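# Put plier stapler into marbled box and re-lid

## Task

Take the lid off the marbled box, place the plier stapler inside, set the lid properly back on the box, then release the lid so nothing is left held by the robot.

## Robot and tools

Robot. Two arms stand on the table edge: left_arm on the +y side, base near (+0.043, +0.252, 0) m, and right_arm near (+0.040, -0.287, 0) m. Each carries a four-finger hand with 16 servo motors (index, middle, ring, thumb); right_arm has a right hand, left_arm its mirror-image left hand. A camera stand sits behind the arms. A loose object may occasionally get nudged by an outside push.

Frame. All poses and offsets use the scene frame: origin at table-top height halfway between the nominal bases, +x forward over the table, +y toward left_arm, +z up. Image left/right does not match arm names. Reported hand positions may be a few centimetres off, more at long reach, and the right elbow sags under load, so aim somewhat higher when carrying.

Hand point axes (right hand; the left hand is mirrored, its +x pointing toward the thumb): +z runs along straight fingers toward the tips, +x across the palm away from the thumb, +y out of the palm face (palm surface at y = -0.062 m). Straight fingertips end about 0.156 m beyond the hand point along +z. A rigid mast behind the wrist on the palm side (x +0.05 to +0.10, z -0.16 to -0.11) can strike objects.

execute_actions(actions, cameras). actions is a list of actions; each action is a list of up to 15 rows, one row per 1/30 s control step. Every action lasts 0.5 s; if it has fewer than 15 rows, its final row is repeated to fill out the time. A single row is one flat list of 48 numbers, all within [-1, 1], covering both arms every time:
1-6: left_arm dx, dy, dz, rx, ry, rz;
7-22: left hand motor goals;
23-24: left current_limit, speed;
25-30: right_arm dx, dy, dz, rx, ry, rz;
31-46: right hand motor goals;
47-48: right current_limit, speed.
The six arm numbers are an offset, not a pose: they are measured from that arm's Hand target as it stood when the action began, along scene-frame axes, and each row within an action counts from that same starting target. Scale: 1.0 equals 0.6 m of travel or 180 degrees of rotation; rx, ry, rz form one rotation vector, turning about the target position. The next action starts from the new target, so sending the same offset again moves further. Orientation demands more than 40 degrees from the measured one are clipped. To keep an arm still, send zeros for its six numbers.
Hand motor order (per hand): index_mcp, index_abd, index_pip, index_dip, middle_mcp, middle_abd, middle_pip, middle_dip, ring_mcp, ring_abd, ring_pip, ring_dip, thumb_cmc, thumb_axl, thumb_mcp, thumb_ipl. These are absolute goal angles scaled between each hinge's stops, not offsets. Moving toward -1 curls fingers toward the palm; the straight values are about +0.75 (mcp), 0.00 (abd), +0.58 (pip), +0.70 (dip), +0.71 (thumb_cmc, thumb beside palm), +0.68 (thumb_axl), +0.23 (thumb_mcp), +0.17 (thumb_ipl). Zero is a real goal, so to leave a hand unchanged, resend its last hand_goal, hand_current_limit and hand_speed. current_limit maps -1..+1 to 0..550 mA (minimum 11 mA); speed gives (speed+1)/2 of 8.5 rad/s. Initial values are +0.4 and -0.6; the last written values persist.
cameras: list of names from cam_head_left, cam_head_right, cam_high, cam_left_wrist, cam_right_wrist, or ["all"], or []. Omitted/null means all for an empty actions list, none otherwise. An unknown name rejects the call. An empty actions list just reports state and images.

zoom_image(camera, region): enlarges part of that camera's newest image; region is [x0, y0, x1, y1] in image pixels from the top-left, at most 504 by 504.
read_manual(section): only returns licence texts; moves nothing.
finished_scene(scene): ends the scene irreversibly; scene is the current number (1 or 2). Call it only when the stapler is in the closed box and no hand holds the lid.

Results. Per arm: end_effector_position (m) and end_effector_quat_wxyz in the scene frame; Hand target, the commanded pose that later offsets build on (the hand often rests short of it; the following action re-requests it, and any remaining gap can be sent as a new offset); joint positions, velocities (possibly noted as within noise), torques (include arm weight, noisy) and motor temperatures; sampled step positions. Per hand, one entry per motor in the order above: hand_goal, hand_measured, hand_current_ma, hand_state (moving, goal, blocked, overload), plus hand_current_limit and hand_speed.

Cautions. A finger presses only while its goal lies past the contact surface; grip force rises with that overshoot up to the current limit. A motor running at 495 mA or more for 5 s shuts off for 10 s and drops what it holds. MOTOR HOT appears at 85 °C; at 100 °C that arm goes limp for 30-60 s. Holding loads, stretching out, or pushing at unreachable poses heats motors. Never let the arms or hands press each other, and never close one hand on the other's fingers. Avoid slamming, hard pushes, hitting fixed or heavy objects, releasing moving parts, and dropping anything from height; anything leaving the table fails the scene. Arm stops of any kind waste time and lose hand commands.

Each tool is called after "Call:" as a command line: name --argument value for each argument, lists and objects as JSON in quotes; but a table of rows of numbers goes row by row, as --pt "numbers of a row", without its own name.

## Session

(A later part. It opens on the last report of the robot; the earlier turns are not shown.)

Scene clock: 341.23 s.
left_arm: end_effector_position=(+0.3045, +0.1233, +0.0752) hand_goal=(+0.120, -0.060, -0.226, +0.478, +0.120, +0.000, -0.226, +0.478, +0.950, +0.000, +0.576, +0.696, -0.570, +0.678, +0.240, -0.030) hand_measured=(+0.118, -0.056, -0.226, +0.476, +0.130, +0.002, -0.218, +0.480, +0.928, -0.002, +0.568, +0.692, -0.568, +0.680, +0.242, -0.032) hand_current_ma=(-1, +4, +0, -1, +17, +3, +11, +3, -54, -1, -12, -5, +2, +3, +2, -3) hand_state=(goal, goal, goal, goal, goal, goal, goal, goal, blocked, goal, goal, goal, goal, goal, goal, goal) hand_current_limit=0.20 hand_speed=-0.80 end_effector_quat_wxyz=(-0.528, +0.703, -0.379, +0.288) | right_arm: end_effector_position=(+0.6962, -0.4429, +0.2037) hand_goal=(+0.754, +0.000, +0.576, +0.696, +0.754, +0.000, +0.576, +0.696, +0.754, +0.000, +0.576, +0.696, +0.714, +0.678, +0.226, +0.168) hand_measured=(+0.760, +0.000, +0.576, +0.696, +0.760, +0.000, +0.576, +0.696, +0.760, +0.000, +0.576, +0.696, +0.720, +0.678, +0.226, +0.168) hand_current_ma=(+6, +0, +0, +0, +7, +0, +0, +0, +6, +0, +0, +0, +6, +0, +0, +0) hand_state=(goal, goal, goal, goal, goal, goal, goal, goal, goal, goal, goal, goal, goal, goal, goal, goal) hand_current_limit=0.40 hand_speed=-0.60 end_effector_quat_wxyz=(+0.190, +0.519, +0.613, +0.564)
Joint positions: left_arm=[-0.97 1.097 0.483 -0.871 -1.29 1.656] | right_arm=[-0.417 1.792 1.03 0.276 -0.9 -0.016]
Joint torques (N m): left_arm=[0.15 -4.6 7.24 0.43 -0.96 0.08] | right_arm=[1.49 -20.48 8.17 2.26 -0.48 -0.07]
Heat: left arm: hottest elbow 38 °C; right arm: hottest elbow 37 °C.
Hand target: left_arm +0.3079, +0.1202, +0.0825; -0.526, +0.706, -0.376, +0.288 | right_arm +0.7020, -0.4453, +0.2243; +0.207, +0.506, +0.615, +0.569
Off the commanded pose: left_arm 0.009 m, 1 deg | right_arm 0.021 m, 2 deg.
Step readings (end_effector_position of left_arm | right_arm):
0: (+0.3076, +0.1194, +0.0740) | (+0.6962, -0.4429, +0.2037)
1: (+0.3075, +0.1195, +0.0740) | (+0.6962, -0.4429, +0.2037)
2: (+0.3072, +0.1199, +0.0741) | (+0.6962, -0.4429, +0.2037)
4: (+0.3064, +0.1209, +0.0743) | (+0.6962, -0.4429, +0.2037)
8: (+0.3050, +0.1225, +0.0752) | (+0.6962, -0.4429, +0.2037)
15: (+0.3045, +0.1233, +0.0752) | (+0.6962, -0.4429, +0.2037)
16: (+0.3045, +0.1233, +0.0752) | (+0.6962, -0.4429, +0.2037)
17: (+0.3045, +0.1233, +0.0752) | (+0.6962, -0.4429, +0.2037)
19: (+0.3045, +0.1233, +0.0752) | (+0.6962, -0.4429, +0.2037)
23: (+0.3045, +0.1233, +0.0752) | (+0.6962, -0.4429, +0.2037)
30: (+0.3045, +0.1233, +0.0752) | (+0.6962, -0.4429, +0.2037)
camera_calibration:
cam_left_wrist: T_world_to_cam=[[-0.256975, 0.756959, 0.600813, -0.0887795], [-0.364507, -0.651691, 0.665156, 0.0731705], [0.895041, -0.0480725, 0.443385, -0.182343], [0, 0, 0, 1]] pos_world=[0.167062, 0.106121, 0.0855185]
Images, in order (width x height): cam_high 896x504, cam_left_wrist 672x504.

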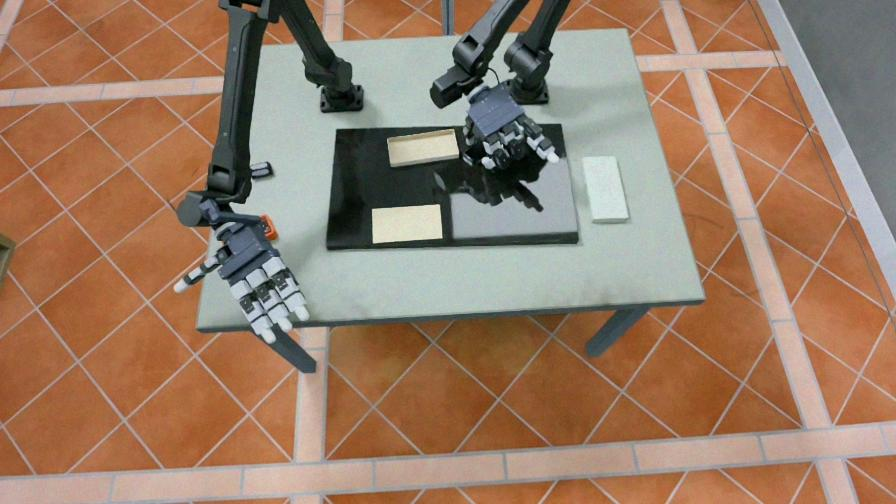

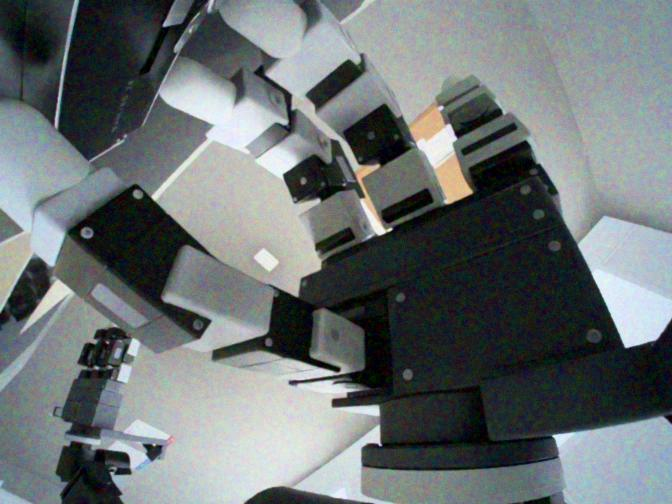

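Call:
execute_actions --actions '[[[0,0,0,0,0,0,0.10,-0.06,-0.226,0.478,0.12,0,-0.226,0.478,0.95,0,0.576,0.696,-0.571,0.678,0.15,-0.03,0.4,-0.7,0,0,0,0,0,0,0.754,0,0.576,0.696,0.754,0,0.576,0.696,0.754,0,0.576,0.696,0.714,0.678,0.226,0.168,0.4,-0.6]],[[0,0,0,0,0,0,0.02,-0.06,-0.226,0.478,0.09,0,-0.226,0.478,0.95,0,0.576,0.696,-0.571,0.678,-0.04,-0.05,0.74,-0.7,0,0,0,0,0,0,0.754,0,0.576,0.696,0.754,0,0.576,0.696,0.754,0,0.576,0.696,0.714,0.678,0.226,0.168,0.4,-0.6]]]' --cameras '["cam_high","cam_left_wrist"]'

Call:
zoom_image --camera "cam_high" --region '[430, 110, 550, 200]'

Call:
zoom_image --camera "cam_left_wrist" --region '[0, 0, 340, 250]'

Scene clock: 344.00 s.
left_arm: end_effector_position=(+0.3045, +0.1232, +0.0756) hand_goal=(+0.020, -0.060, -0.226, +0.478, +0.090, +0.000, -0.226, +0.478, +0.950, +0.000, +0.576, +0.696, -0.570, +0.678, -0.040, -0.050) hand_measured=(+0.100, -0.060, -0.216, +0.478, +0.124, +0.002, -0.214, +0.482, +0.928, -0.002, +0.568, +0.692, -0.566, +0.680, +0.196, -0.020) hand_current_ma=(+280, +0, +17, +0, +93, +1, +23, +4, -54, -1, -12, -5, +6, +3, +479, +110) hand_state=(blocked, goal, goal, goal, blocked, goal, goal, goal, blocked, goal, goal, goal, goal, goal, blocked, blocked) hand_current_limit=0.74 hand_speed=-0.70 end_effector_quat_wxyz=(-0.528, +0.703, -0.379, +0.289) | right_arm: end_effector_position=(+0.6962, -0.4429, +0.2037) hand_goal=(+0.754, +0.000, +0.576, +0.696, +0.754, +0.000, +0.576, +0.696, +0.754, +0.000, +0.576, +0.696, +0.714, +0.678, +0.226, +0.168) hand_measured=(+0.760, +0.000, +0.576, +0.696, +0.760, +0.000, +0.576, +0.696, +0.760, +0.000, +0.576, +0.696, +0.720, +0.678, +0.226, +0.168) hand_current_ma=(+6, +0, +0, +0, +7, +0, +0, +0, +6, +0, +0, +0, +6, +0, +0, +0) hand_state=(goal, goal, goal, goal, goal, goal, goal, goal, goal, goal, goal, goal, goal, goal, goal, goal) hand_current_limit=0.40 hand_speed=-0.60 end_effector_quat_wxyz=(+0.190, +0.519, +0.613, +0.564)
Joint positions: left_arm=[-0.97 1.095 0.483 -0.871 -1.29 1.656] | right_arm=[-0.417 1.792 1.03 0.276 -0.9 -0.016]
Joint torques (N m): left_arm=[0.09 -4.37 7.27 0.43 -0.97 0.09] | right_arm=[1.49 -20.48 8.2 2.25 -0.48 -0.07]
Heat: left arm: hottest elbow 38 °C; right arm: hottest elbow 37 °C.
Hand target: left_arm +0.3079, +0.1202, +0.0826; -0.526, +0.706, -0.376, +0.288 | right_arm +0.7020, -0.4453, +0.2243; +0.207, +0.506, +0.615, +0.569
Off the commanded pose: left_arm 0.008 m, 1 deg | right_arm 0.021 m, 2 deg.
Step readings (end_effector_position of left_arm | right_arm):
0: (+0.3045, +0.1233, +0.0752) | (+0.6962, -0.4429, +0.2037)
1: (+0.3045, +0.1233, +0.0752) | (+0.6962, -0.4429, +0.2037)
2: (+0.3045, +0.1233, +0.0752) | (+0.6962, -0.4429, +0.2037)
4: (+0.3045, +0.1232, +0.0754) | (+0.6962, -0.4429, +0.2037)
8: (+0.3045, +0.1232, +0.0755) | (+0.6962, -0.4429, +0.2037)
15: (+0.3045, +0.1232, +0.0755) | (+0.6962, -0.4429, +0.2037)
16: (+0.3045, +0.1232, +0.0755) | (+0.6962, -0.4429, +0.2037)
17: (+0.3045, +0.1232, +0.0755) | (+0.6962, -0.4429, +0.2037)
19: (+0.3045, +0.1232, +0.0756) | (+0.6962, -0.4429, +0.2037)
23: (+0.3045, +0.1232, +0.0756) | (+0.6962, -0.4429, +0.2037)
30: (+0.3045, +0.1232, +0.0756) | (+0.6962, -0.4429, +0.2037)
camera_calibration:
cam_left_wrist: T_world_to_cam=[[-0.257236, 0.757865, 0.599559, -0.0888273], [-0.365014, -0.650676, 0.665872, 0.0728205], [0.89476, -0.0475609, 0.444008, -0.182543], [0, 0, 0, 1]] pos_world=[0.167063, 0.10602, 0.0858184]
Images, in order (width x height): cam_high 896x504, cam_left_wrist 672x504.

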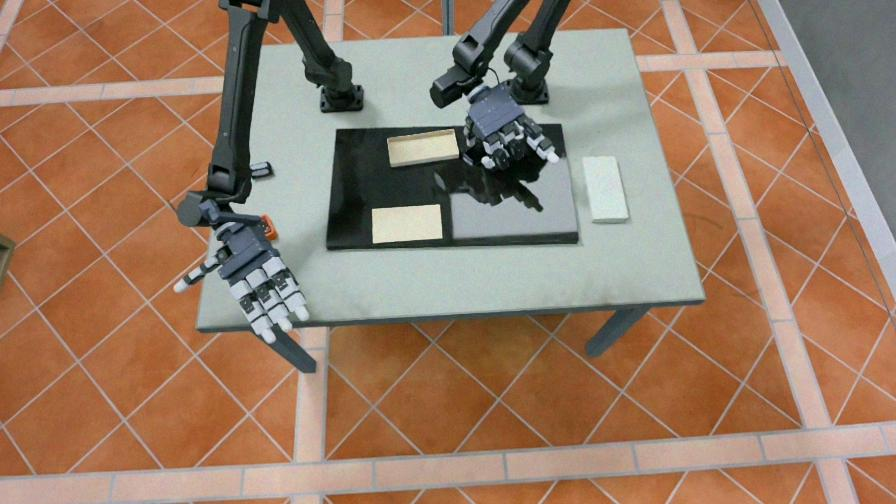

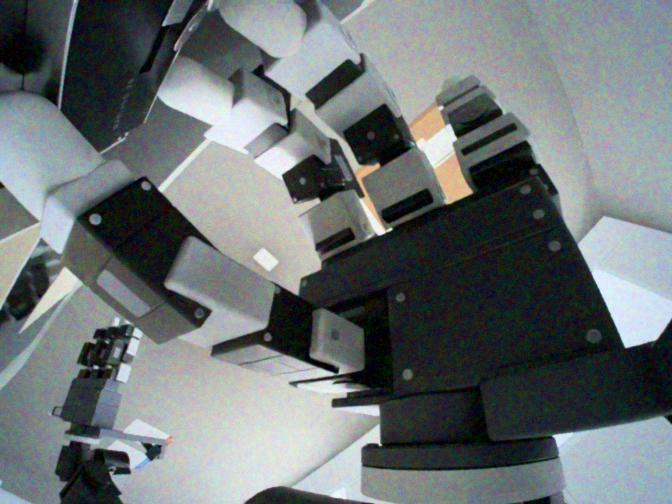

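Scaled by 4.200 from the camera's 896x504 image, which has a finer 1280x720 frame.

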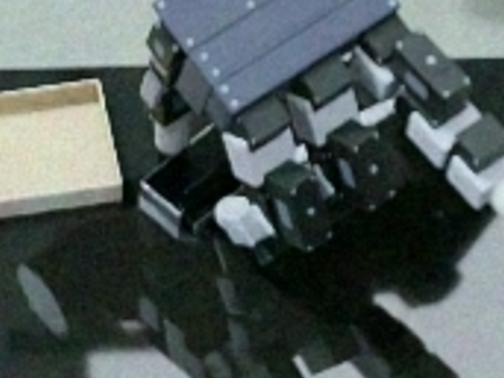

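Scaled by 1.482 from the camera's 672x504 image, which has a finer 960x720 frame.

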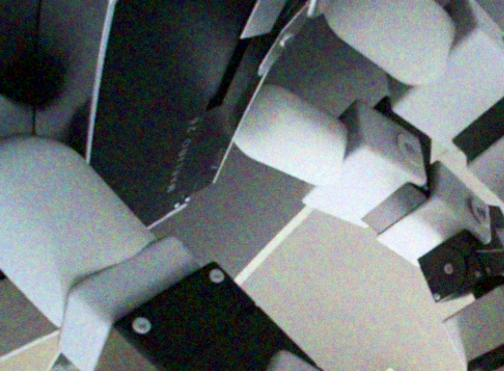

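Call:
execute_actions --actions '[[[-0.003,0.002,0.012,0,0,0,0.01,-0.06,-0.226,0.478,0.07,0,-0.226,0.478,0.95,0,0.576,0.696,-0.571,0.678,-0.04,-0.06,0.76,-0.7,0,0,0,0,0,0,0.754,0,0.576,0.696,0.754,0,0.576,0.696,0.754,0,0.576,0.696,0.714,0.678,0.226,0.168,0.4,-0.6]],[[0,0.0,0.008,0,0,0,0.01,-0.06,-0.226,0.478,0.07,0,-0.226,0.478,0.95,0,0.576,0.696,-0.571,0.678,-0.04,-0.06,0.76,-0.7,0,0,0,0,0,0,0.754,0,0.576,0.696,0.754,0,0.576,0.696,0.754,0,0.576,0.696,0.714,0.678,0.226,0.168,0.4,-0.6]]]' --cameras '["cam_high","cam_left_wrist"]'

Call:
zoom_image --camera "cam_left_wrist" --region '[0, 0, 340, 250]'

Scene clock: 346.47 s.
left_arm: end_effector_position=(+0.2987, +0.1311, +0.0800) hand_goal=(+0.010, -0.060, -0.226, +0.478, +0.070, +0.000, -0.226, +0.478, +0.950, +0.000, +0.576, +0.696, -0.570, +0.678, -0.040, -0.060) hand_measured=(+0.094, -0.060, -0.202, +0.492, +0.108, +0.002, -0.210, +0.484, +0.928, -0.002, +0.568, +0.692, -0.562, +0.680, +0.192, -0.020) hand_current_ma=(+301, +1, +55, +25, +110, +1, +34, +8, -54, -1, -12, -5, +12, +3, +484, +159) hand_state=(blocked, goal, blocked, goal, blocked, goal, goal, goal, blocked, goal, goal, goal, goal, goal, blocked, blocked) hand_current_limit=0.76 hand_speed=-0.70 end_effector_quat_wxyz=(-0.532, +0.700, -0.387, +0.278) | right_arm: end_effector_position=(+0.6962, -0.4429, +0.2037) hand_goal=(+0.754, +0.000, +0.576, +0.696, +0.754, +0.000, +0.576, +0.696, +0.754, +0.000, +0.576, +0.696, +0.714, +0.678, +0.226, +0.168) hand_measured=(+0.760, +0.000, +0.576, +0.696, +0.760, +0.000, +0.576, +0.696, +0.760, +0.000, +0.576, +0.696, +0.720, +0.678, +0.226, +0.168) hand_current_ma=(+6, +0, +0, +0, +7, +0, +0, +0, +6, +0, +0, +0, +6, +0, +0, +0) hand_state=(goal, goal, goal, goal, goal, goal, goal, goal, goal, goal, goal, goal, goal, goal, goal, goal) hand_current_limit=0.40 hand_speed=-0.60 end_effector_quat_wxyz=(+0.190, +0.519, +0.613, +0.564)
Joint positions: left_arm=[-0.97 1.067 0.483 -0.927 -1.288 1.656] | right_arm=[-0.417 1.792 1.03 0.276 -0.9 -0.016]
Joint torques (N m): left_arm=[-0.09 -4.48 8.62 0.38 -1.06 0.01] | right_arm=[1.49 -20.48 8.2 2.26 -0.48 -0.07]
Heat: left arm: hottest elbow 38 °C; right arm: hottest elbow 37 °C.
Hand target: left_arm +0.3061, +0.1215, +0.0946; -0.526, +0.706, -0.376, +0.288 | right_arm +0.7020, -0.4453, +0.2243; +0.207, +0.506, +0.615, +0.569
Off the commanded pose: left_arm 0.019 m, 2 deg | right_arm 0.021 m, 2 deg.
Step readings (end_effector_position of left_arm | right_arm):
0: (+0.3045, +0.1232, +0.0756) | (+0.6962, -0.4429, +0.2037)
1: (+0.3044, +0.1233, +0.0756) | (+0.6962, -0.4429, +0.2037)
2: (+0.3042, +0.1236, +0.0757) | (+0.6962, -0.4429, +0.2037)
4: (+0.3034, +0.1247, +0.0765) | (+0.6962, -0.4429, +0.2037)
8: (+0.3017, +0.1268, +0.0780) | (+0.6962, -0.4429, +0.2037)
15: (+0.3007, +0.1283, +0.0781) | (+0.6962, -0.4429, +0.2037)
16: (+0.3006, +0.1284, +0.0781) | (+0.6962, -0.4429, +0.2037)
17: (+0.3004, +0.1287, +0.0781) | (+0.6962, -0.4429, +0.2037)
19: (+0.2999, +0.1294, +0.0785) | (+0.6962, -0.4429, +0.2037)
23: (+0.2993, +0.1303, +0.0797) | (+0.6962, -0.4429, +0.2037)
30: (+0.2988, +0.1311, +0.0799) | (+0.6962, -0.4429, +0.2037)
camera_calibration:
cam_left_wrist: T_world_to_cam=[[-0.24642, 0.744379, 0.620626, -0.102147], [-0.353494, -0.66529, 0.657595, 0.0720755], [0.902396, -0.0573426, 0.427074, -0.178678], [0, 0, 0, 1]] pos_world=[0.161545, 0.113741, 0.0923073]
Images, in order (width x height): cam_high 896x504, cam_left_wrist 672x504.

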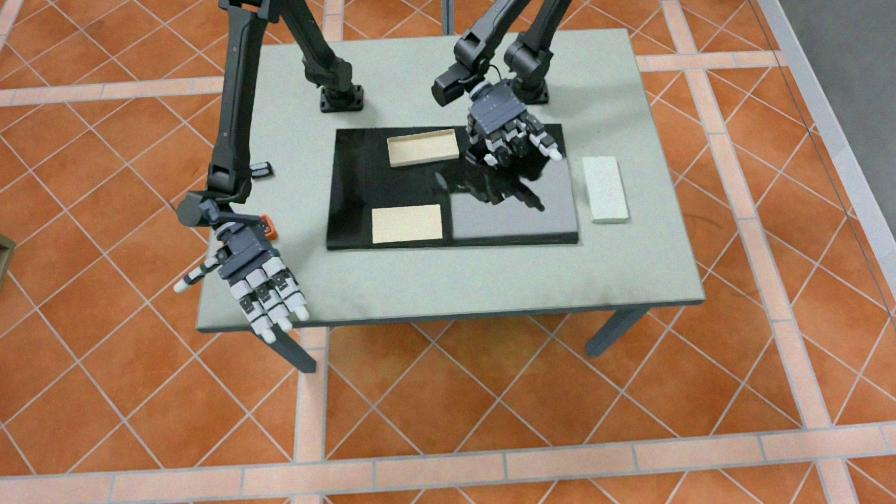

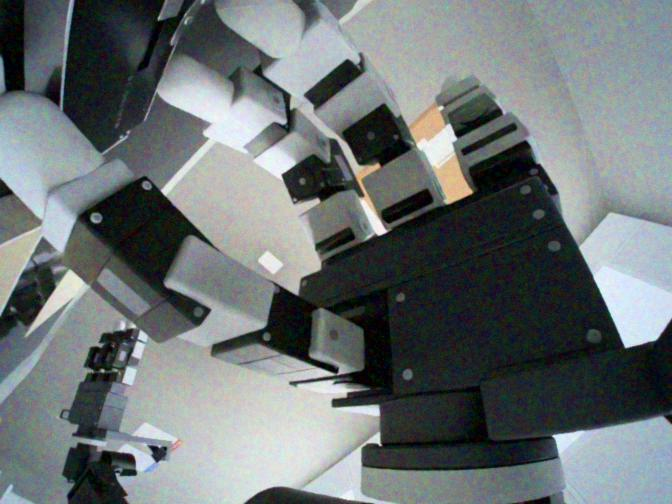

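Scaled by 1.482 from the camera's 672x504 image, which has a finer 960x720 frame.

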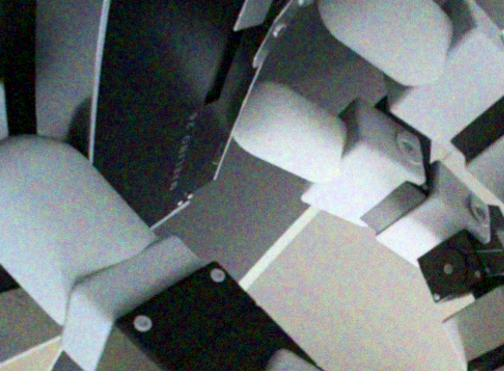

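Call:
execute_actions --actions '[[[0.006,-0.004,0.012,0,0,0,0.0,-0.06,-0.226,0.478,0.05,0,-0.226,0.478,0.95,0,0.576,0.696,-0.571,0.678,-0.05,-0.06,0.76,-0.7,0,0,0,0,0,0,0.754,0,0.576,0.696,0.754,0,0.576,0.696,0.754,0,0.576,0.696,0.714,0.678,0.226,0.168,0.4,-0.6]],[[0.004,-0.002,0.010,0,0,0,0.0,-0.06,-0.226,0.478,0.05,0,-0.226,0.478,0.95,0,0.576,0.696,-0.571,0.678,-0.05,-0.06,0.76,-0.7,0,0,0,0,0,0,0.754,0,0.576,0.696,0.754,0,0.576,0.696,0.754,0,0.576,0.696,0.714,0.678,0.226,0.168,0.4,-0.6]]]' --cameras '["cam_high","cam_left_wrist"]'

Call:
zoom_image --camera "cam_left_wrist" --region '[0, 0, 340, 250]'

Call:
zoom_image --camera "cam_high" --region '[430, 110, 550, 200]'

Scene clock: 349.37 s.
left_arm: end_effector_position=(+0.3046, +0.1221, +0.0949) hand_goal=(+0.000, -0.060, -0.226, +0.478, +0.050, +0.000, -0.226, +0.478, +0.950, +0.000, +0.576, +0.696, -0.570, +0.678, -0.050, -0.060) hand_measured=(+0.006, -0.062, -0.222, +0.480, +0.050, +0.002, -0.220, +0.482, +0.928, -0.002, +0.568, +0.692, -0.566, +0.680, -0.016, -0.052) hand_current_ma=(+11, -2, +6, +2, +0, +1, +9, +4, -54, -1, -12, -5, +5, +3, +122, +22) hand_state=(goal, goal, goal, goal, goal, goal, goal, goal, blocked, goal, goal, goal, goal, goal, blocked, goal) hand_current_limit=0.76 hand_speed=-0.70 end_effector_quat_wxyz=(-0.528, +0.700, -0.386, +0.285) | right_arm: end_effector_position=(+0.6962, -0.4429, +0.2037) hand_goal=(+0.754, +0.000, +0.576, +0.696, +0.754, +0.000, +0.576, +0.696, +0.754, +0.000, +0.576, +0.696, +0.714, +0.678, +0.226, +0.168) hand_measured=(+0.760, +0.000, +0.576, +0.696, +0.760, +0.000, +0.576, +0.696, +0.760, +0.000, +0.576, +0.696, +0.720, +0.678, +0.226, +0.168) hand_current_ma=(+6, +0, +0, +0, +7, +0, +0, +0, +6, +0, +0, +0, +6, +0, +0, +0) hand_state=(goal, goal, goal, goal, goal, goal, goal, goal, goal, goal, goal, goal, goal, goal, goal, goal) hand_current_limit=0.40 hand_speed=-0.60 end_effector_quat_wxyz=(+0.190, +0.519, +0.613, +0.564)
Joint positions: left_arm=[-0.97 1.052 0.518 -0.935 -1.287 1.685] | right_arm=[-0.417 1.792 1.03 0.276 -0.9 -0.016]
Joint torques (N m): left_arm=[0.73 -4.31 8.55 0.46 -1.07 0.09] | right_arm=[1.49 -20.48 8.2 2.26 -0.48 -0.07]
Heat: left arm: hottest elbow 38 °C; right arm: hottest elbow 37 °C.
Hand target: left_arm +0.3121, +0.1179, +0.1077; -0.526, +0.706, -0.376, +0.288 | right_arm +0.7020, -0.4453, +0.2243; +0.207, +0.506, +0.615, +0.569
Off the commanded pose: left_arm 0.015 m, 1 deg | right_arm 0.021 m, 2 deg.
Step readings (end_effector_position of left_arm | right_arm):
0: (+0.2987, +0.1312, +0.0800) | (+0.6962, -0.4429, +0.2037)
1: (+0.2988, +0.1310, +0.0802) | (+0.6962, -0.4429, +0.2037)
2: (+0.2989, +0.1308, +0.0804) | (+0.6962, -0.4429, +0.2037)
4: (+0.2995, +0.1299, +0.0821) | (+0.6962, -0.4429, +0.2037)
8: (+0.3022, +0.1258, +0.0879) | (+0.6962, -0.4429, +0.2037)
15: (+0.3033, +0.1242, +0.0901) | (+0.6962, -0.4429, +0.2037)
16: (+0.3033, +0.1242, +0.0901) | (+0.6962, -0.4429, +0.2037)
17: (+0.3033, +0.1241, +0.0903) | (+0.6962, -0.4429, +0.2037)
19: (+0.3034, +0.1240, +0.0910) | (+0.6962, -0.4429, +0.2037)
23: (+0.3042, +0.1227, +0.0935) | (+0.6962, -0.4429, +0.2037)
30: (+0.3047, +0.1220, +0.0950) | (+0.6962, -0.4429, +0.2037)
camera_calibration:
cam_left_wrist: T_world_to_cam=[[-0.244974, 0.753726, 0.609823, -0.103789], [-0.36383, -0.654489, 0.662776, 0.0597444], [0.898674, -0.059509, 0.434562, -0.190111], [0, 0, 0, 1]] pos_world=[0.167159, 0.106017, 0.10631]
Images, in order (width x height): cam_high 896x504, cam_left_wrist 672x504.

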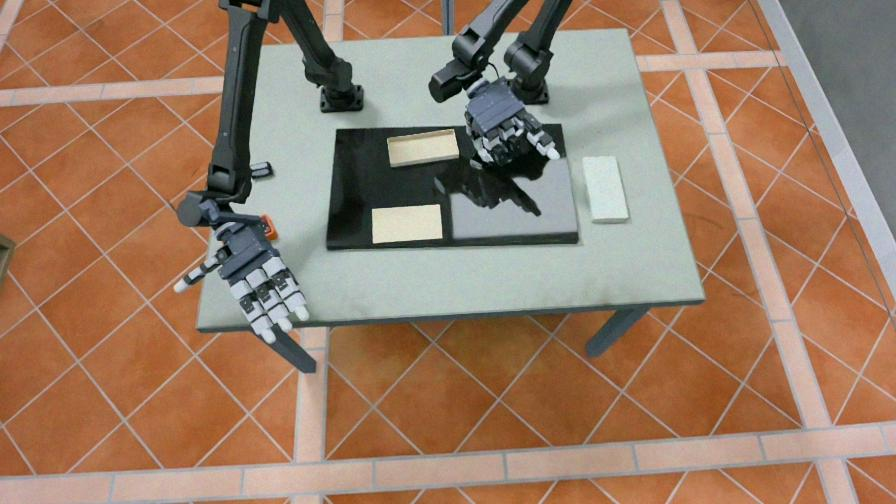

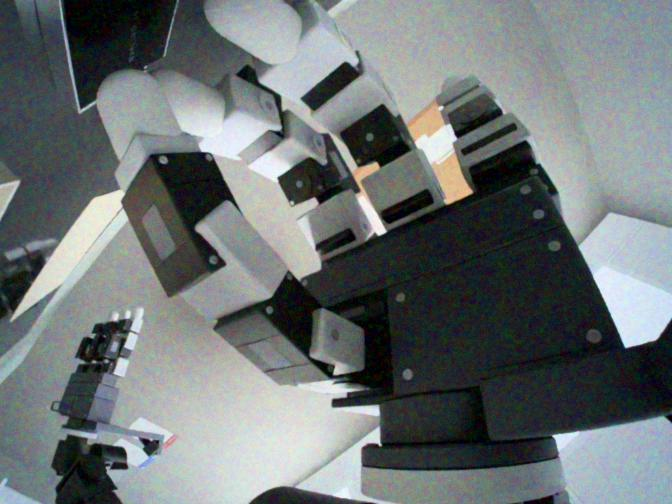

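Scaled by 1.482 from the camera's 672x504 image, which has a finer 960x720 frame.

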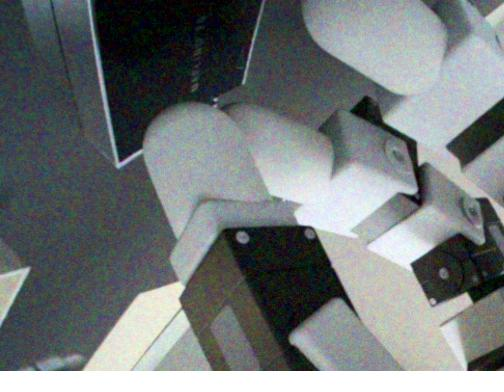

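Scaled by 4.200 from the camera's 896x504 image, which has a finer 1280x720 frame.

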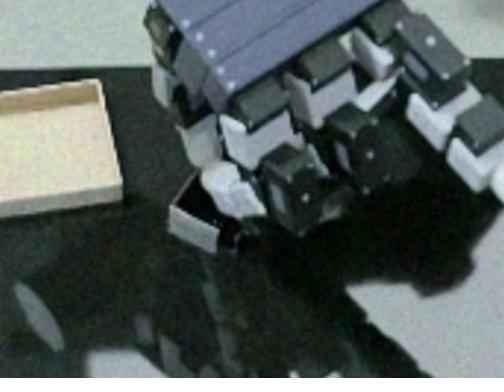

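Call:
execute_actions --actions '[[[0.0,0.01,0.04,0,0,0.0,0.15,0,-0.11,0.478,0.15,0,-0.11,0.478,0.95,0,0.576,0.696,-0.571,0.678,0.30,-0.03,0.4,-0.5,0,0,0,0,0,0,0.754,0,0.576,0.696,0.754,0,0.576,0.696,0.754,0,0.576,0.696,0.714,0.678,0.226,0.168,0.4,-0.6]],[[0.025,0.04,0.02,0,0,0.01,0.25,0,-0.11,0.478,0.25,0,-0.11,0.478,0.95,0,0.576,0.696,-0.657,-0.40,0.23,0.17,0.4,-0.3,0,0,0,0,0,0,0.754,0,0.576,0.696,0.754,0,0.576,0.696,0.754,0,0.576,0.696,0.714,0.678,0.226,0.168,0.4,-0.6]],[[0.01,0.03,0.0,0,0,0,0.25,0,-0.11,0.478,0.25,0,-0.11,0.478,0.95,0,0.576,0.696,-0.657,-0.40,0.23,0.17,0.4,-0.3,0,0,0,0,0,0,0.754,0,0.576,0.696,0.754,0,0.576,0.696,0.754,0,0.576,0.696,0.714,0.678,0.226,0.168,0.4,-0.6]]]' --cameras '["cam_high","cam_left_wrist"]'

Call:
zoom_image --camera "cam_high" --region '[430, 110, 550, 200]'

Scene clock: 367.27 s.
left_arm: end_effector_position=(+0.3302, +0.1626, +0.1441) hand_goal=(+0.250, +0.000, -0.110, +0.478, +0.250, +0.000, -0.110, +0.478, +0.950, +0.000, +0.576, +0.696, -0.656, -0.400, +0.230, +0.170) hand_measured=(+0.238, -0.002, -0.112, +0.480, +0.240, +0.002, -0.112, +0.480, +0.928, -0.002, +0.568, +0.692, -0.652, -0.398, +0.232, +0.168) hand_current_ma=(-25, -2, -2, +2, -21, +1, -3, +3, -53, -1, -12, -5, +5, +3, +2, -3) hand_state=(goal, goal, goal, goal, goal, goal, goal, goal, blocked, goal, goal, goal, goal, goal, goal, goal) hand_current_limit=0.40 hand_speed=-0.30 end_effector_quat_wxyz=(-0.537, +0.715, -0.358, +0.270) | right_arm: end_effector_position=(+0.6962, -0.4429, +0.2037) hand_goal=(+0.754, +0.000, +0.576, +0.696, +0.754, +0.000, +0.576, +0.696, +0.754, +0.000, +0.576, +0.696, +0.714, +0.678, +0.226, +0.168) hand_measured=(+0.760, +0.000, +0.576, +0.696, +0.760, +0.000, +0.576, +0.696, +0.760, +0.000, +0.576, +0.696, +0.720, +0.678, +0.226, +0.168) hand_current_ma=(+6, +0, +0, +0, +7, +0, +0, +0, +6, +0, +0, +0, +6, +0, +0, +0) hand_state=(goal, goal, goal, goal, goal, goal, goal, goal, goal, goal, goal, goal, goal, goal, goal, goal) hand_current_limit=0.40 hand_speed=-0.60 end_effector_quat_wxyz=(+0.190, +0.519, +0.613, +0.564)
Joint positions: left_arm=[-0.78 0.864 0.536 -0.762 -1.253 2.071] | right_arm=[-0.417 1.792 1.03 0.276 -0.9 -0.016]
Joint torques (N m): left_arm=[0.67 -2.49 7.01 2.47 -0.86 0.08] | right_arm=[1.49 -20.48 8.18 2.28 -0.49 -0.07]
Heat: left arm: hottest elbow 40 °C; right arm: hottest elbow 37 °C.
Hand target: left_arm +0.3331, +0.1659, +0.1437; -0.530, +0.712, -0.365, +0.280 | right_arm +0.7020, -0.4453, +0.2243; +0.207, +0.506, +0.615, +0.569
Off the commanded pose: left_arm 0.004 m, 2 deg | right_arm 0.021 m, 2 deg.
joint sent to its limit (left arm) — joint 6 (wrist roll), upper limit. The joint targets still meet the commanded pose.
Step readings (end_effector_position of left_arm | right_arm):
0: (+0.3046, +0.1222, +0.0949) | (+0.6962, -0.4429, +0.2037)
1: (+0.3046, +0.1223, +0.0952) | (+0.6962, -0.4429, +0.2037)
2: (+0.3043, +0.1229, +0.0958) | (+0.6962, -0.4429, +0.2037)
4: (+0.3041, +0.1253, +0.1002) | (+0.6962, -0.4429, +0.2037)
8: (+0.3061, +0.1269, +0.1140) | (+0.6962, -0.4429, +0.2037)
15: (+0.3064, +0.1269, +0.1198) | (+0.6962, -0.4429, +0.2037)
16: (+0.3061, +0.1271, +0.1196) | (+0.6962, -0.4429, +0.2037)
17: (+0.3061, +0.1287, +0.1198) | (+0.6962, -0.4429, +0.2037)
19: (+0.3090, +0.1357, +0.1220) | (+0.6962, -0.4429, +0.2037)
23: (+0.3168, +0.1492, +0.1305) | (+0.6962, -0.4429, +0.2037)
30: (+0.3209, +0.1486, +0.1357) | (+0.6962, -0.4429, +0.2037)
31: (+0.3214, +0.1483, +0.1360) | (+0.6962, -0.4429, +0.2037)
32: (+0.3224, +0.1480, +0.1367) | (+0.6962, -0.4429, +0.2037)
34: (+0.3262, +0.1501, +0.1397) | (+0.6962, -0.4429, +0.2037)
38: (+0.3313, +0.1592, +0.1461) | (+0.6962, -0.4429, +0.2037)
45: (+0.3306, +0.1623, +0.1444) | (+0.6962, -0.4429, +0.2037)
camera_calibration:
cam_left_wrist: T_world_to_cam=[[-0.302825, 0.738317, 0.602649, -0.135414], [-0.320948, -0.674407, 0.664956, 0.0517591], [0.897379, 0.00794622, 0.441189, -0.243493], [0, 0, 0, 1]] pos_world=[0.194111, 0.13682, 0.154616]
Images, in order (width x height): cam_high 896x504, cam_left_wrist 672x504.

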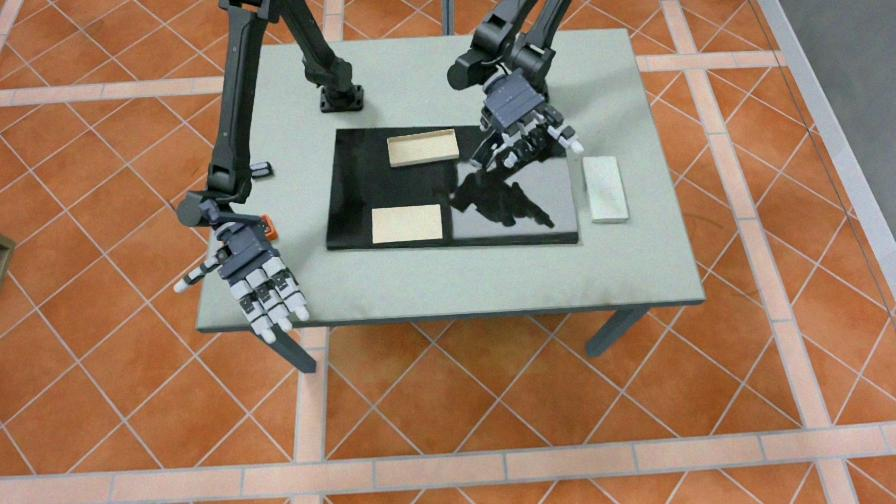

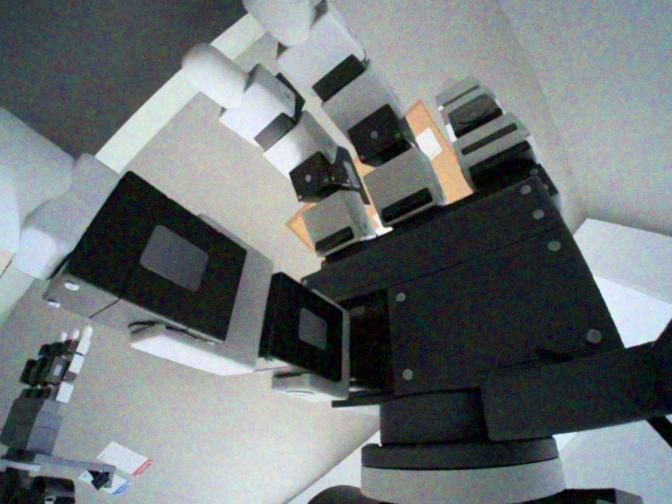

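Scaled by 4.200 from the camera's 896x504 image, which has a finer 1280x720 frame.

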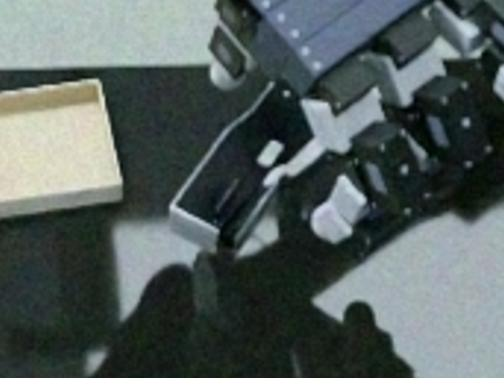

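Call:
execute_actions --actions '[[[-0.047,-0.038,-0.05,0,0,-0.01,0.25,0,-0.11,0.478,0.25,0,-0.11,0.478,0.95,0,0.576,0.696,-0.657,-0.40,0.23,0.17,0.4,-0.3,0,0,0,0,0,0,0.754,0,0.576,0.696,0.754,0,0.576,0.696,0.754,0,0.576,0.696,0.714,0.678,0.226,0.168,0.4,-0.6]]]' --cameras '["cam_high","cam_left_wrist"]'

Call:
zoom_image --camera "cam_high" --region '[430, 110, 550, 200]'

Scene clock: 370.40 s.
left_arm: end_effector_position=(+0.3046, +0.1499, +0.1100) hand_goal=(+0.250, +0.000, -0.110, +0.478, +0.250, +0.000, -0.110, +0.478, +0.950, +0.000, +0.576, +0.696, -0.656, -0.400, +0.230, +0.170) hand_measured=(+0.240, -0.002, -0.112, +0.480, +0.240, +0.002, -0.112, +0.480, +0.928, -0.002, +0.568, +0.692, -0.652, -0.398, +0.232, +0.168) hand_current_ma=(-20, -2, -2, +2, -17, +1, -3, +3, -52, -1, -12, -5, +5, +3, +2, -3) hand_state=(goal, goal, goal, goal, goal, goal, goal, goal, blocked, goal, goal, goal, goal, goal, goal, goal) hand_current_limit=0.40 hand_speed=-0.30 end_effector_quat_wxyz=(-0.526, +0.709, -0.373, +0.286) | right_arm: end_effector_position=(+0.6962, -0.4429, +0.2037) hand_goal=(+0.754, +0.000, +0.576, +0.696, +0.754, +0.000, +0.576, +0.696, +0.754, +0.000, +0.576, +0.696, +0.714, +0.678, +0.226, +0.168) hand_measured=(+0.760, +0.000, +0.576, +0.696, +0.760, +0.000, +0.576, +0.696, +0.760, +0.000, +0.576, +0.696, +0.720, +0.678, +0.226, +0.168) hand_current_ma=(+6, +0, +0, +0, +7, +0, +0, +0, +6, +0, +0, +0, +6, +0, +0, +0) hand_state=(goal, goal, goal, goal, goal, goal, goal, goal, goal, goal, goal, goal, goal, goal, goal, goal) hand_current_limit=0.40 hand_speed=-0.60 end_effector_quat_wxyz=(+0.190, +0.519, +0.613, +0.564)
Joint positions: left_arm=[-0.894 0.894 0.47 -0.851 -1.271 1.866] | right_arm=[-0.417 1.792 1.03 0.276 -0.9 -0.016]
Joint torques (N m): left_arm=[-1.55 -1.08 7.91 0.8 -1.26 -0.05] | right_arm=[1.44 -20.48 8.2 2.26 -0.48 -0.07]
Heat: left arm: hottest elbow 40 °C; right arm: hottest elbow 37 °C.
Hand target: left_arm +0.3049, +0.1432, +0.1137; -0.526, +0.706, -0.376, +0.288 | right_arm +0.7020, -0.4453, +0.2243; +0.207, +0.506, +0.615, +0.569
Off the commanded pose: left_arm 0.008 m, 0 deg | right_arm 0.021 m, 2 deg.
Step readings (end_effector_position of left_arm | right_arm):
0: (+0.3301, +0.1627, +0.1440) | (+0.6962, -0.4429, +0.2037)
1: (+0.3299, +0.1629, +0.1436) | (+0.6962, -0.4429, +0.2037)
2: (+0.3293, +0.1630, +0.1422) | (+0.6962, -0.4429, +0.2037)
4: (+0.3248, +0.1610, +0.1352) | (+0.6962, -0.4429, +0.2037)
8: (+0.3103, +0.1528, +0.1182) | (+0.6962, -0.4429, +0.2037)
15: (+0.3049, +0.1499, +0.1123) | (+0.6962, -0.4429, +0.2037)
camera_calibration:
cam_left_wrist: T_world_to_cam=[[-0.266232, 0.760046, 0.592832, -0.126569], [-0.355002, -0.649113, 0.672775, 0.0632897], [0.896155, -0.0313424, 0.442632, -0.199385], [0, 0, 0, 1]] pos_world=[0.167451, 0.131031, 0.120708]
Images, in order (width x height): cam_high 896x504, cam_left_wrist 672x504.

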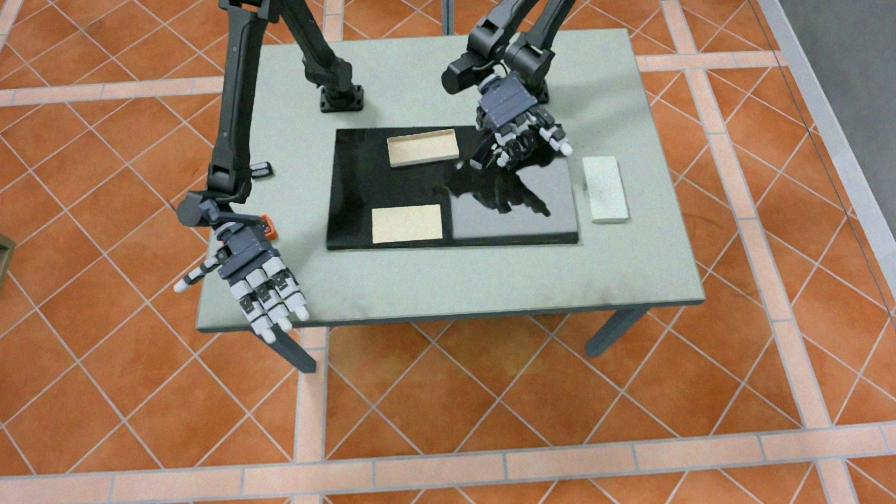

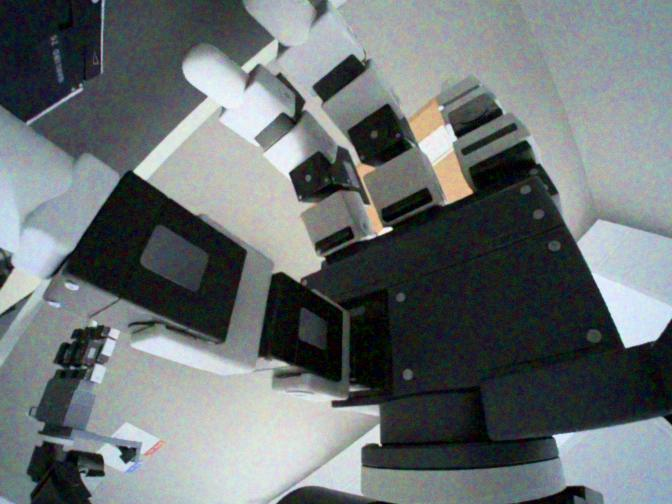

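Scaled by 4.200 from the camera's 896x504 image, which has a finer 1280x720 frame.

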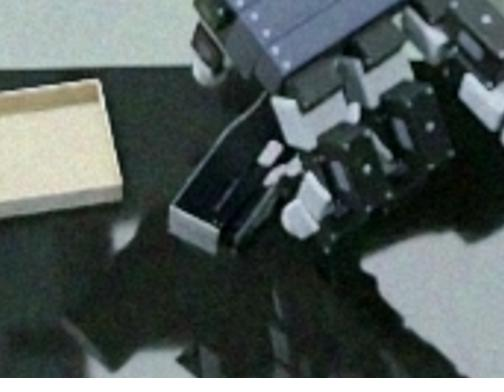

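Call:
execute_actions --actions '[[[0,0.002,-0.048,0,0,0.0,0.25,0,-0.11,0.478,0.25,0,-0.11,0.478,0.95,0,0.576,0.696,-0.657,-0.40,0.23,0.17,0.4,-0.3,0,0,0,0,0,0,0.754,0,0.576,0.696,0.754,0,0.576,0.696,0.754,0,0.576,0.696,0.714,0.678,0.226,0.168,0.4,-0.6]]]' --cameras '["cam_high","cam_left_wrist"]'

Call:
zoom_image --camera "cam_high" --region '[430, 110, 550, 200]'

Scene clock: 372.23 s.
left_arm: end_effector_position=(+0.3044, +0.1495, +0.0867) hand_goal=(+0.250, +0.000, -0.110, +0.478, +0.250, +0.000, -0.110, +0.478, +0.950, +0.000, +0.576, +0.696, -0.656, -0.400, +0.230, +0.170) hand_measured=(+0.240, -0.002, -0.112, +0.480, +0.240, +0.002, -0.112, +0.480, +0.928, -0.002, +0.568, +0.692, -0.652, -0.398, +0.232, +0.168) hand_current_ma=(-20, -2, -2, +2, -17, +1, -3, +3, -52, -1, -12, -5, +5, +3, +2, -3) hand_state=(goal, goal, goal, goal, goal, goal, goal, goal, blocked, goal, goal, goal, goal, goal, goal, goal) hand_current_limit=0.40 hand_speed=-0.30 end_effector_quat_wxyz=(-0.529, +0.708, -0.374, +0.282) | right_arm: end_effector_position=(+0.6962, -0.4429, +0.2037) hand_goal=(+0.754, +0.000, +0.576, +0.696, +0.754, +0.000, +0.576, +0.696, +0.754, +0.000, +0.576, +0.696, +0.714, +0.678, +0.226, +0.168) hand_measured=(+0.760, +0.000, +0.576, +0.696, +0.760, +0.000, +0.576, +0.696, +0.760, +0.000, +0.576, +0.696, +0.720, +0.678, +0.226, +0.168) hand_current_ma=(+6, +0, +0, +0, +7, +0, +0, +0, +6, +0, +0, +0, +6, +0, +0, +0) hand_state=(goal, goal, goal, goal, goal, goal, goal, goal, goal, goal, goal, goal, goal, goal, goal, goal) hand_current_limit=0.40 hand_speed=-0.60 end_effector_quat_wxyz=(+0.190, +0.519, +0.613, +0.564)
Joint positions: left_arm=[-0.897 0.955 0.434 -0.783 -1.274 1.845] | right_arm=[-0.417 1.792 1.03 0.276 -0.9 -0.016]
Joint torques (N m): left_arm=[-1.38 -1.38 6.3 1.99 -1.2 -0.02] | right_arm=[1.55 -20.48 8.2 2.26 -0.48 -0.07]
Heat: left arm: hottest elbow 40 °C; right arm: hottest elbow 37 °C.
Hand target: left_arm +0.3049, +0.1443, +0.0849; -0.526, +0.706, -0.376, +0.288 | right_arm +0.7020, -0.4453, +0.2243; +0.207, +0.506, +0.615, +0.569
Off the commanded pose: left_arm 0.005 m, 1 deg | right_arm 0.021 m, 2 deg.
Step readings (end_effector_position of left_arm | right_arm):
0: (+0.3046, +0.1499, +0.1100) | (+0.6962, -0.4429, +0.2037)
1: (+0.3046, +0.1499, +0.1100) | (+0.6962, -0.4429, +0.2037)
2: (+0.3046, +0.1498, +0.1095) | (+0.6962, -0.4429, +0.2037)
4: (+0.3051, +0.1493, +0.1060) | (+0.6962, -0.4429, +0.2037)
8: (+0.3030, +0.1513, +0.0918) | (+0.6962, -0.4429, +0.2037)
15: (+0.3036, +0.1505, +0.0864) | (+0.6962, -0.4429, +0.2037)
camera_calibration:
cam_left_wrist: T_world_to_cam=[[-0.266103, 0.754154, 0.600368, -0.112339], [-0.349678, -0.655921, 0.668949, 0.0784531], [0.898284, -0.0319262, 0.438254, -0.189032], [0, 0, 0, 1]] pos_world=[0.167344, 0.130145, 0.0978075]
Images, in order (width x height): cam_high 896x504, cam_left_wrist 672x504.

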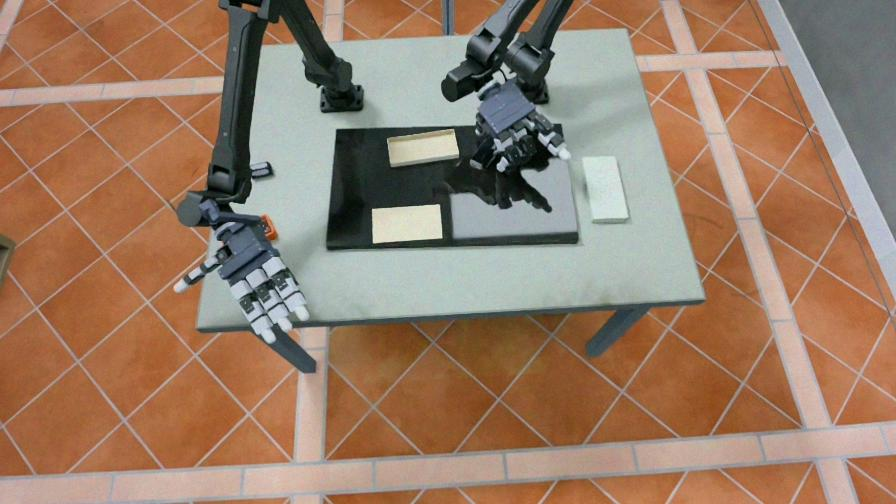

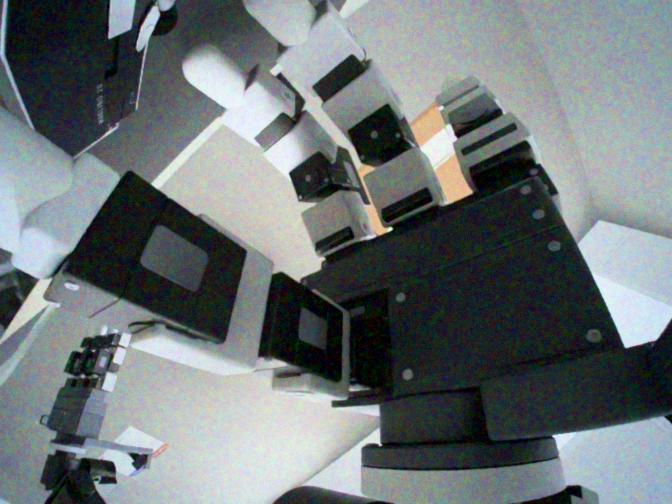

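Scaled by 4.200 from the camera's 896x504 image, which has a finer 1280x720 frame.

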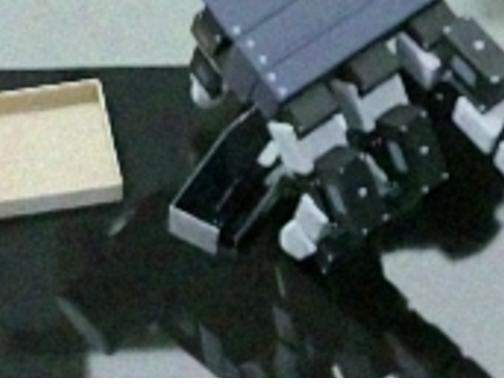

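Call:
execute_actions --actions '[[[0,0.0,-0.017,0,0,0.0,0.25,0,-0.11,0.478,0.25,0,-0.11,0.478,0.95,0,0.576,0.696,-0.657,-0.40,0.23,0.17,0.4,-0.3,0,0,0,0,0,0,0.754,0,0.576,0.696,0.754,0,0.576,0.696,0.754,0,0.576,0.696,0.714,0.678,0.226,0.168,0.4,-0.6]],[[0,0.0,0,0,0,0.0,0.05,0,-0.11,0.478,0.05,0,-0.11,0.478,0.95,0,0.576,0.696,-0.657,-0.40,0.23,0.17,0.3,-0.7,0,0,0,0,0,0,0.754,0,0.576,0.696,0.754,0,0.576,0.696,0.754,0,0.576,0.696,0.714,0.678,0.226,0.168,0.4,-0.6]]]' --cameras '["cam_high","cam_left_wrist"]'

Call:
zoom_image --camera "cam_high" --region '[430, 110, 550, 200]'

Scene clock: 374.73 s.
left_arm: end_effector_position=(+0.3062, +0.1484, +0.0790) hand_goal=(+0.050, +0.000, -0.110, +0.478, +0.050, +0.000, -0.110, +0.478, +0.950, +0.000, +0.576, +0.696, -0.656, -0.400, +0.230, +0.170) hand_measured=(+0.056, -0.002, -0.108, +0.478, +0.050, +0.002, -0.112, +0.480, +0.928, -0.002, +0.568, +0.692, -0.652, -0.398, +0.232, +0.168) hand_current_ma=(+9, -2, +2, +0, +0, +1, -2, +3, -52, -1, -12, -5, +4, +3, +2, -3) hand_state=(goal, goal, goal, goal, goal, goal, goal, goal, blocked, goal, goal, goal, goal, goal, goal, goal) hand_current_limit=0.30 hand_speed=-0.70 end_effector_quat_wxyz=(-0.529, +0.708, -0.371, +0.286) | right_arm: end_effector_position=(+0.6962, -0.4429, +0.2037) hand_goal=(+0.754, +0.000, +0.576, +0.696, +0.754, +0.000, +0.576, +0.696, +0.754, +0.000, +0.576, +0.696, +0.714, +0.678, +0.226, +0.168) hand_measured=(+0.760, +0.000, +0.576, +0.696, +0.760, +0.000, +0.576, +0.696, +0.760, +0.000, +0.576, +0.696, +0.720, +0.678, +0.226, +0.168) hand_current_ma=(+6, +0, +0, +0, +7, +0, +0, +0, +6, +0, +0, +0, +6, +0, +0, +0) hand_state=(goal, goal, goal, goal, goal, goal, goal, goal, goal, goal, goal, goal, goal, goal, goal, goal) hand_current_limit=0.40 hand_speed=-0.60 end_effector_quat_wxyz=(+0.190, +0.519, +0.613, +0.564)
Joint positions: left_arm=[-0.897 0.979 0.419 -0.738 -1.279 1.843] | right_arm=[-0.417 1.792 1.03 0.276 -0.9 -0.016]
Joint torques (N m): left_arm=[-1.32 -1.49 5.83 2.04 -0.95 0.02] | right_arm=[1.44 -20.54 8.2 2.25 -0.48 -0.06]
Heat: left arm: hottest elbow 40 °C; right arm: hottest elbow 37 °C.
Hand target: left_arm +0.3049, +0.1443, +0.0747; -0.526, +0.706, -0.376, +0.288 | right_arm +0.7020, -0.4453, +0.2243; +0.207, +0.506, +0.615, +0.569
Off the commanded pose: left_arm 0.006 m, 1 deg | right_arm 0.021 m, 2 deg.
Step readings (end_effector_position of left_arm | right_arm):
0: (+0.3044, +0.1495, +0.0867) | (+0.6962, -0.4429, +0.2037)
1: (+0.3045, +0.1494, +0.0868) | (+0.6962, -0.4429, +0.2037)
2: (+0.3047, +0.1491, +0.0865) | (+0.6962, -0.4429, +0.2037)
4: (+0.3052, +0.1485, +0.0846) | (+0.6962, -0.4429, +0.2037)
8: (+0.3047, +0.1495, +0.0792) | (+0.6962, -0.4429, +0.2037)
15: (+0.3055, +0.1489, +0.0791) | (+0.6962, -0.4429, +0.2037)
16: (+0.3056, +0.1489, +0.0792) | (+0.6962, -0.4429, +0.2037)
17: (+0.3057, +0.1490, +0.0793) | (+0.6962, -0.4429, +0.2037)
19: (+0.3061, +0.1487, +0.0794) | (+0.6962, -0.4429, +0.2037)
23: (+0.3062, +0.1484, +0.0791) | (+0.6962, -0.4429, +0.2037)
30: (+0.3062, +0.1484, +0.0790) | (+0.6962, -0.4429, +0.2037)
camera_calibration:
cam_left_wrist: T_world_to_cam=[[-0.273415, 0.755947, 0.594801, -0.103964], [-0.354582, -0.654025, 0.668224, 0.0847621], [0.894157, -0.0282031, 0.446865, -0.187352], [0, 0, 0, 1]] pos_world=[0.169152, 0.128744, 0.0889192]
Images, in order (width x height): cam_high 896x504, cam_left_wrist 672x504.

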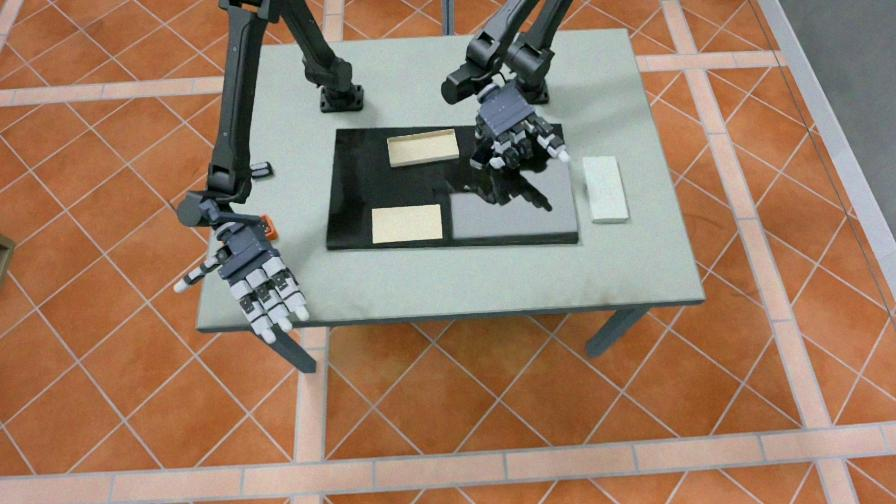

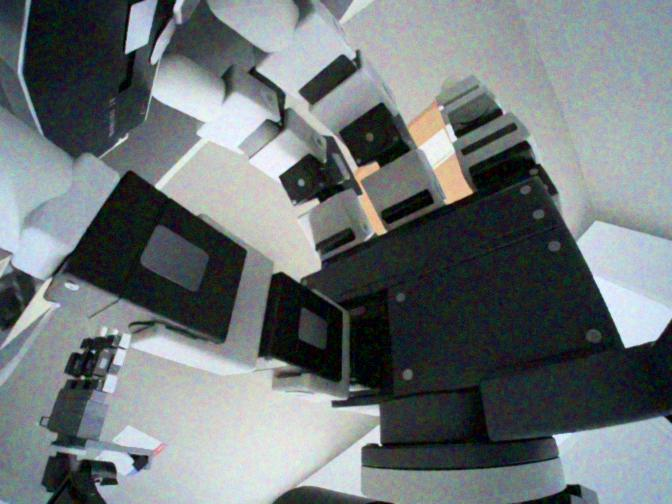

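Scaled by 4.200 from the camera's 896x504 image, which has a finer 1280x720 frame.

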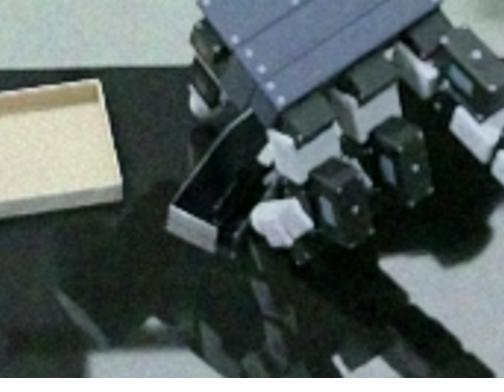

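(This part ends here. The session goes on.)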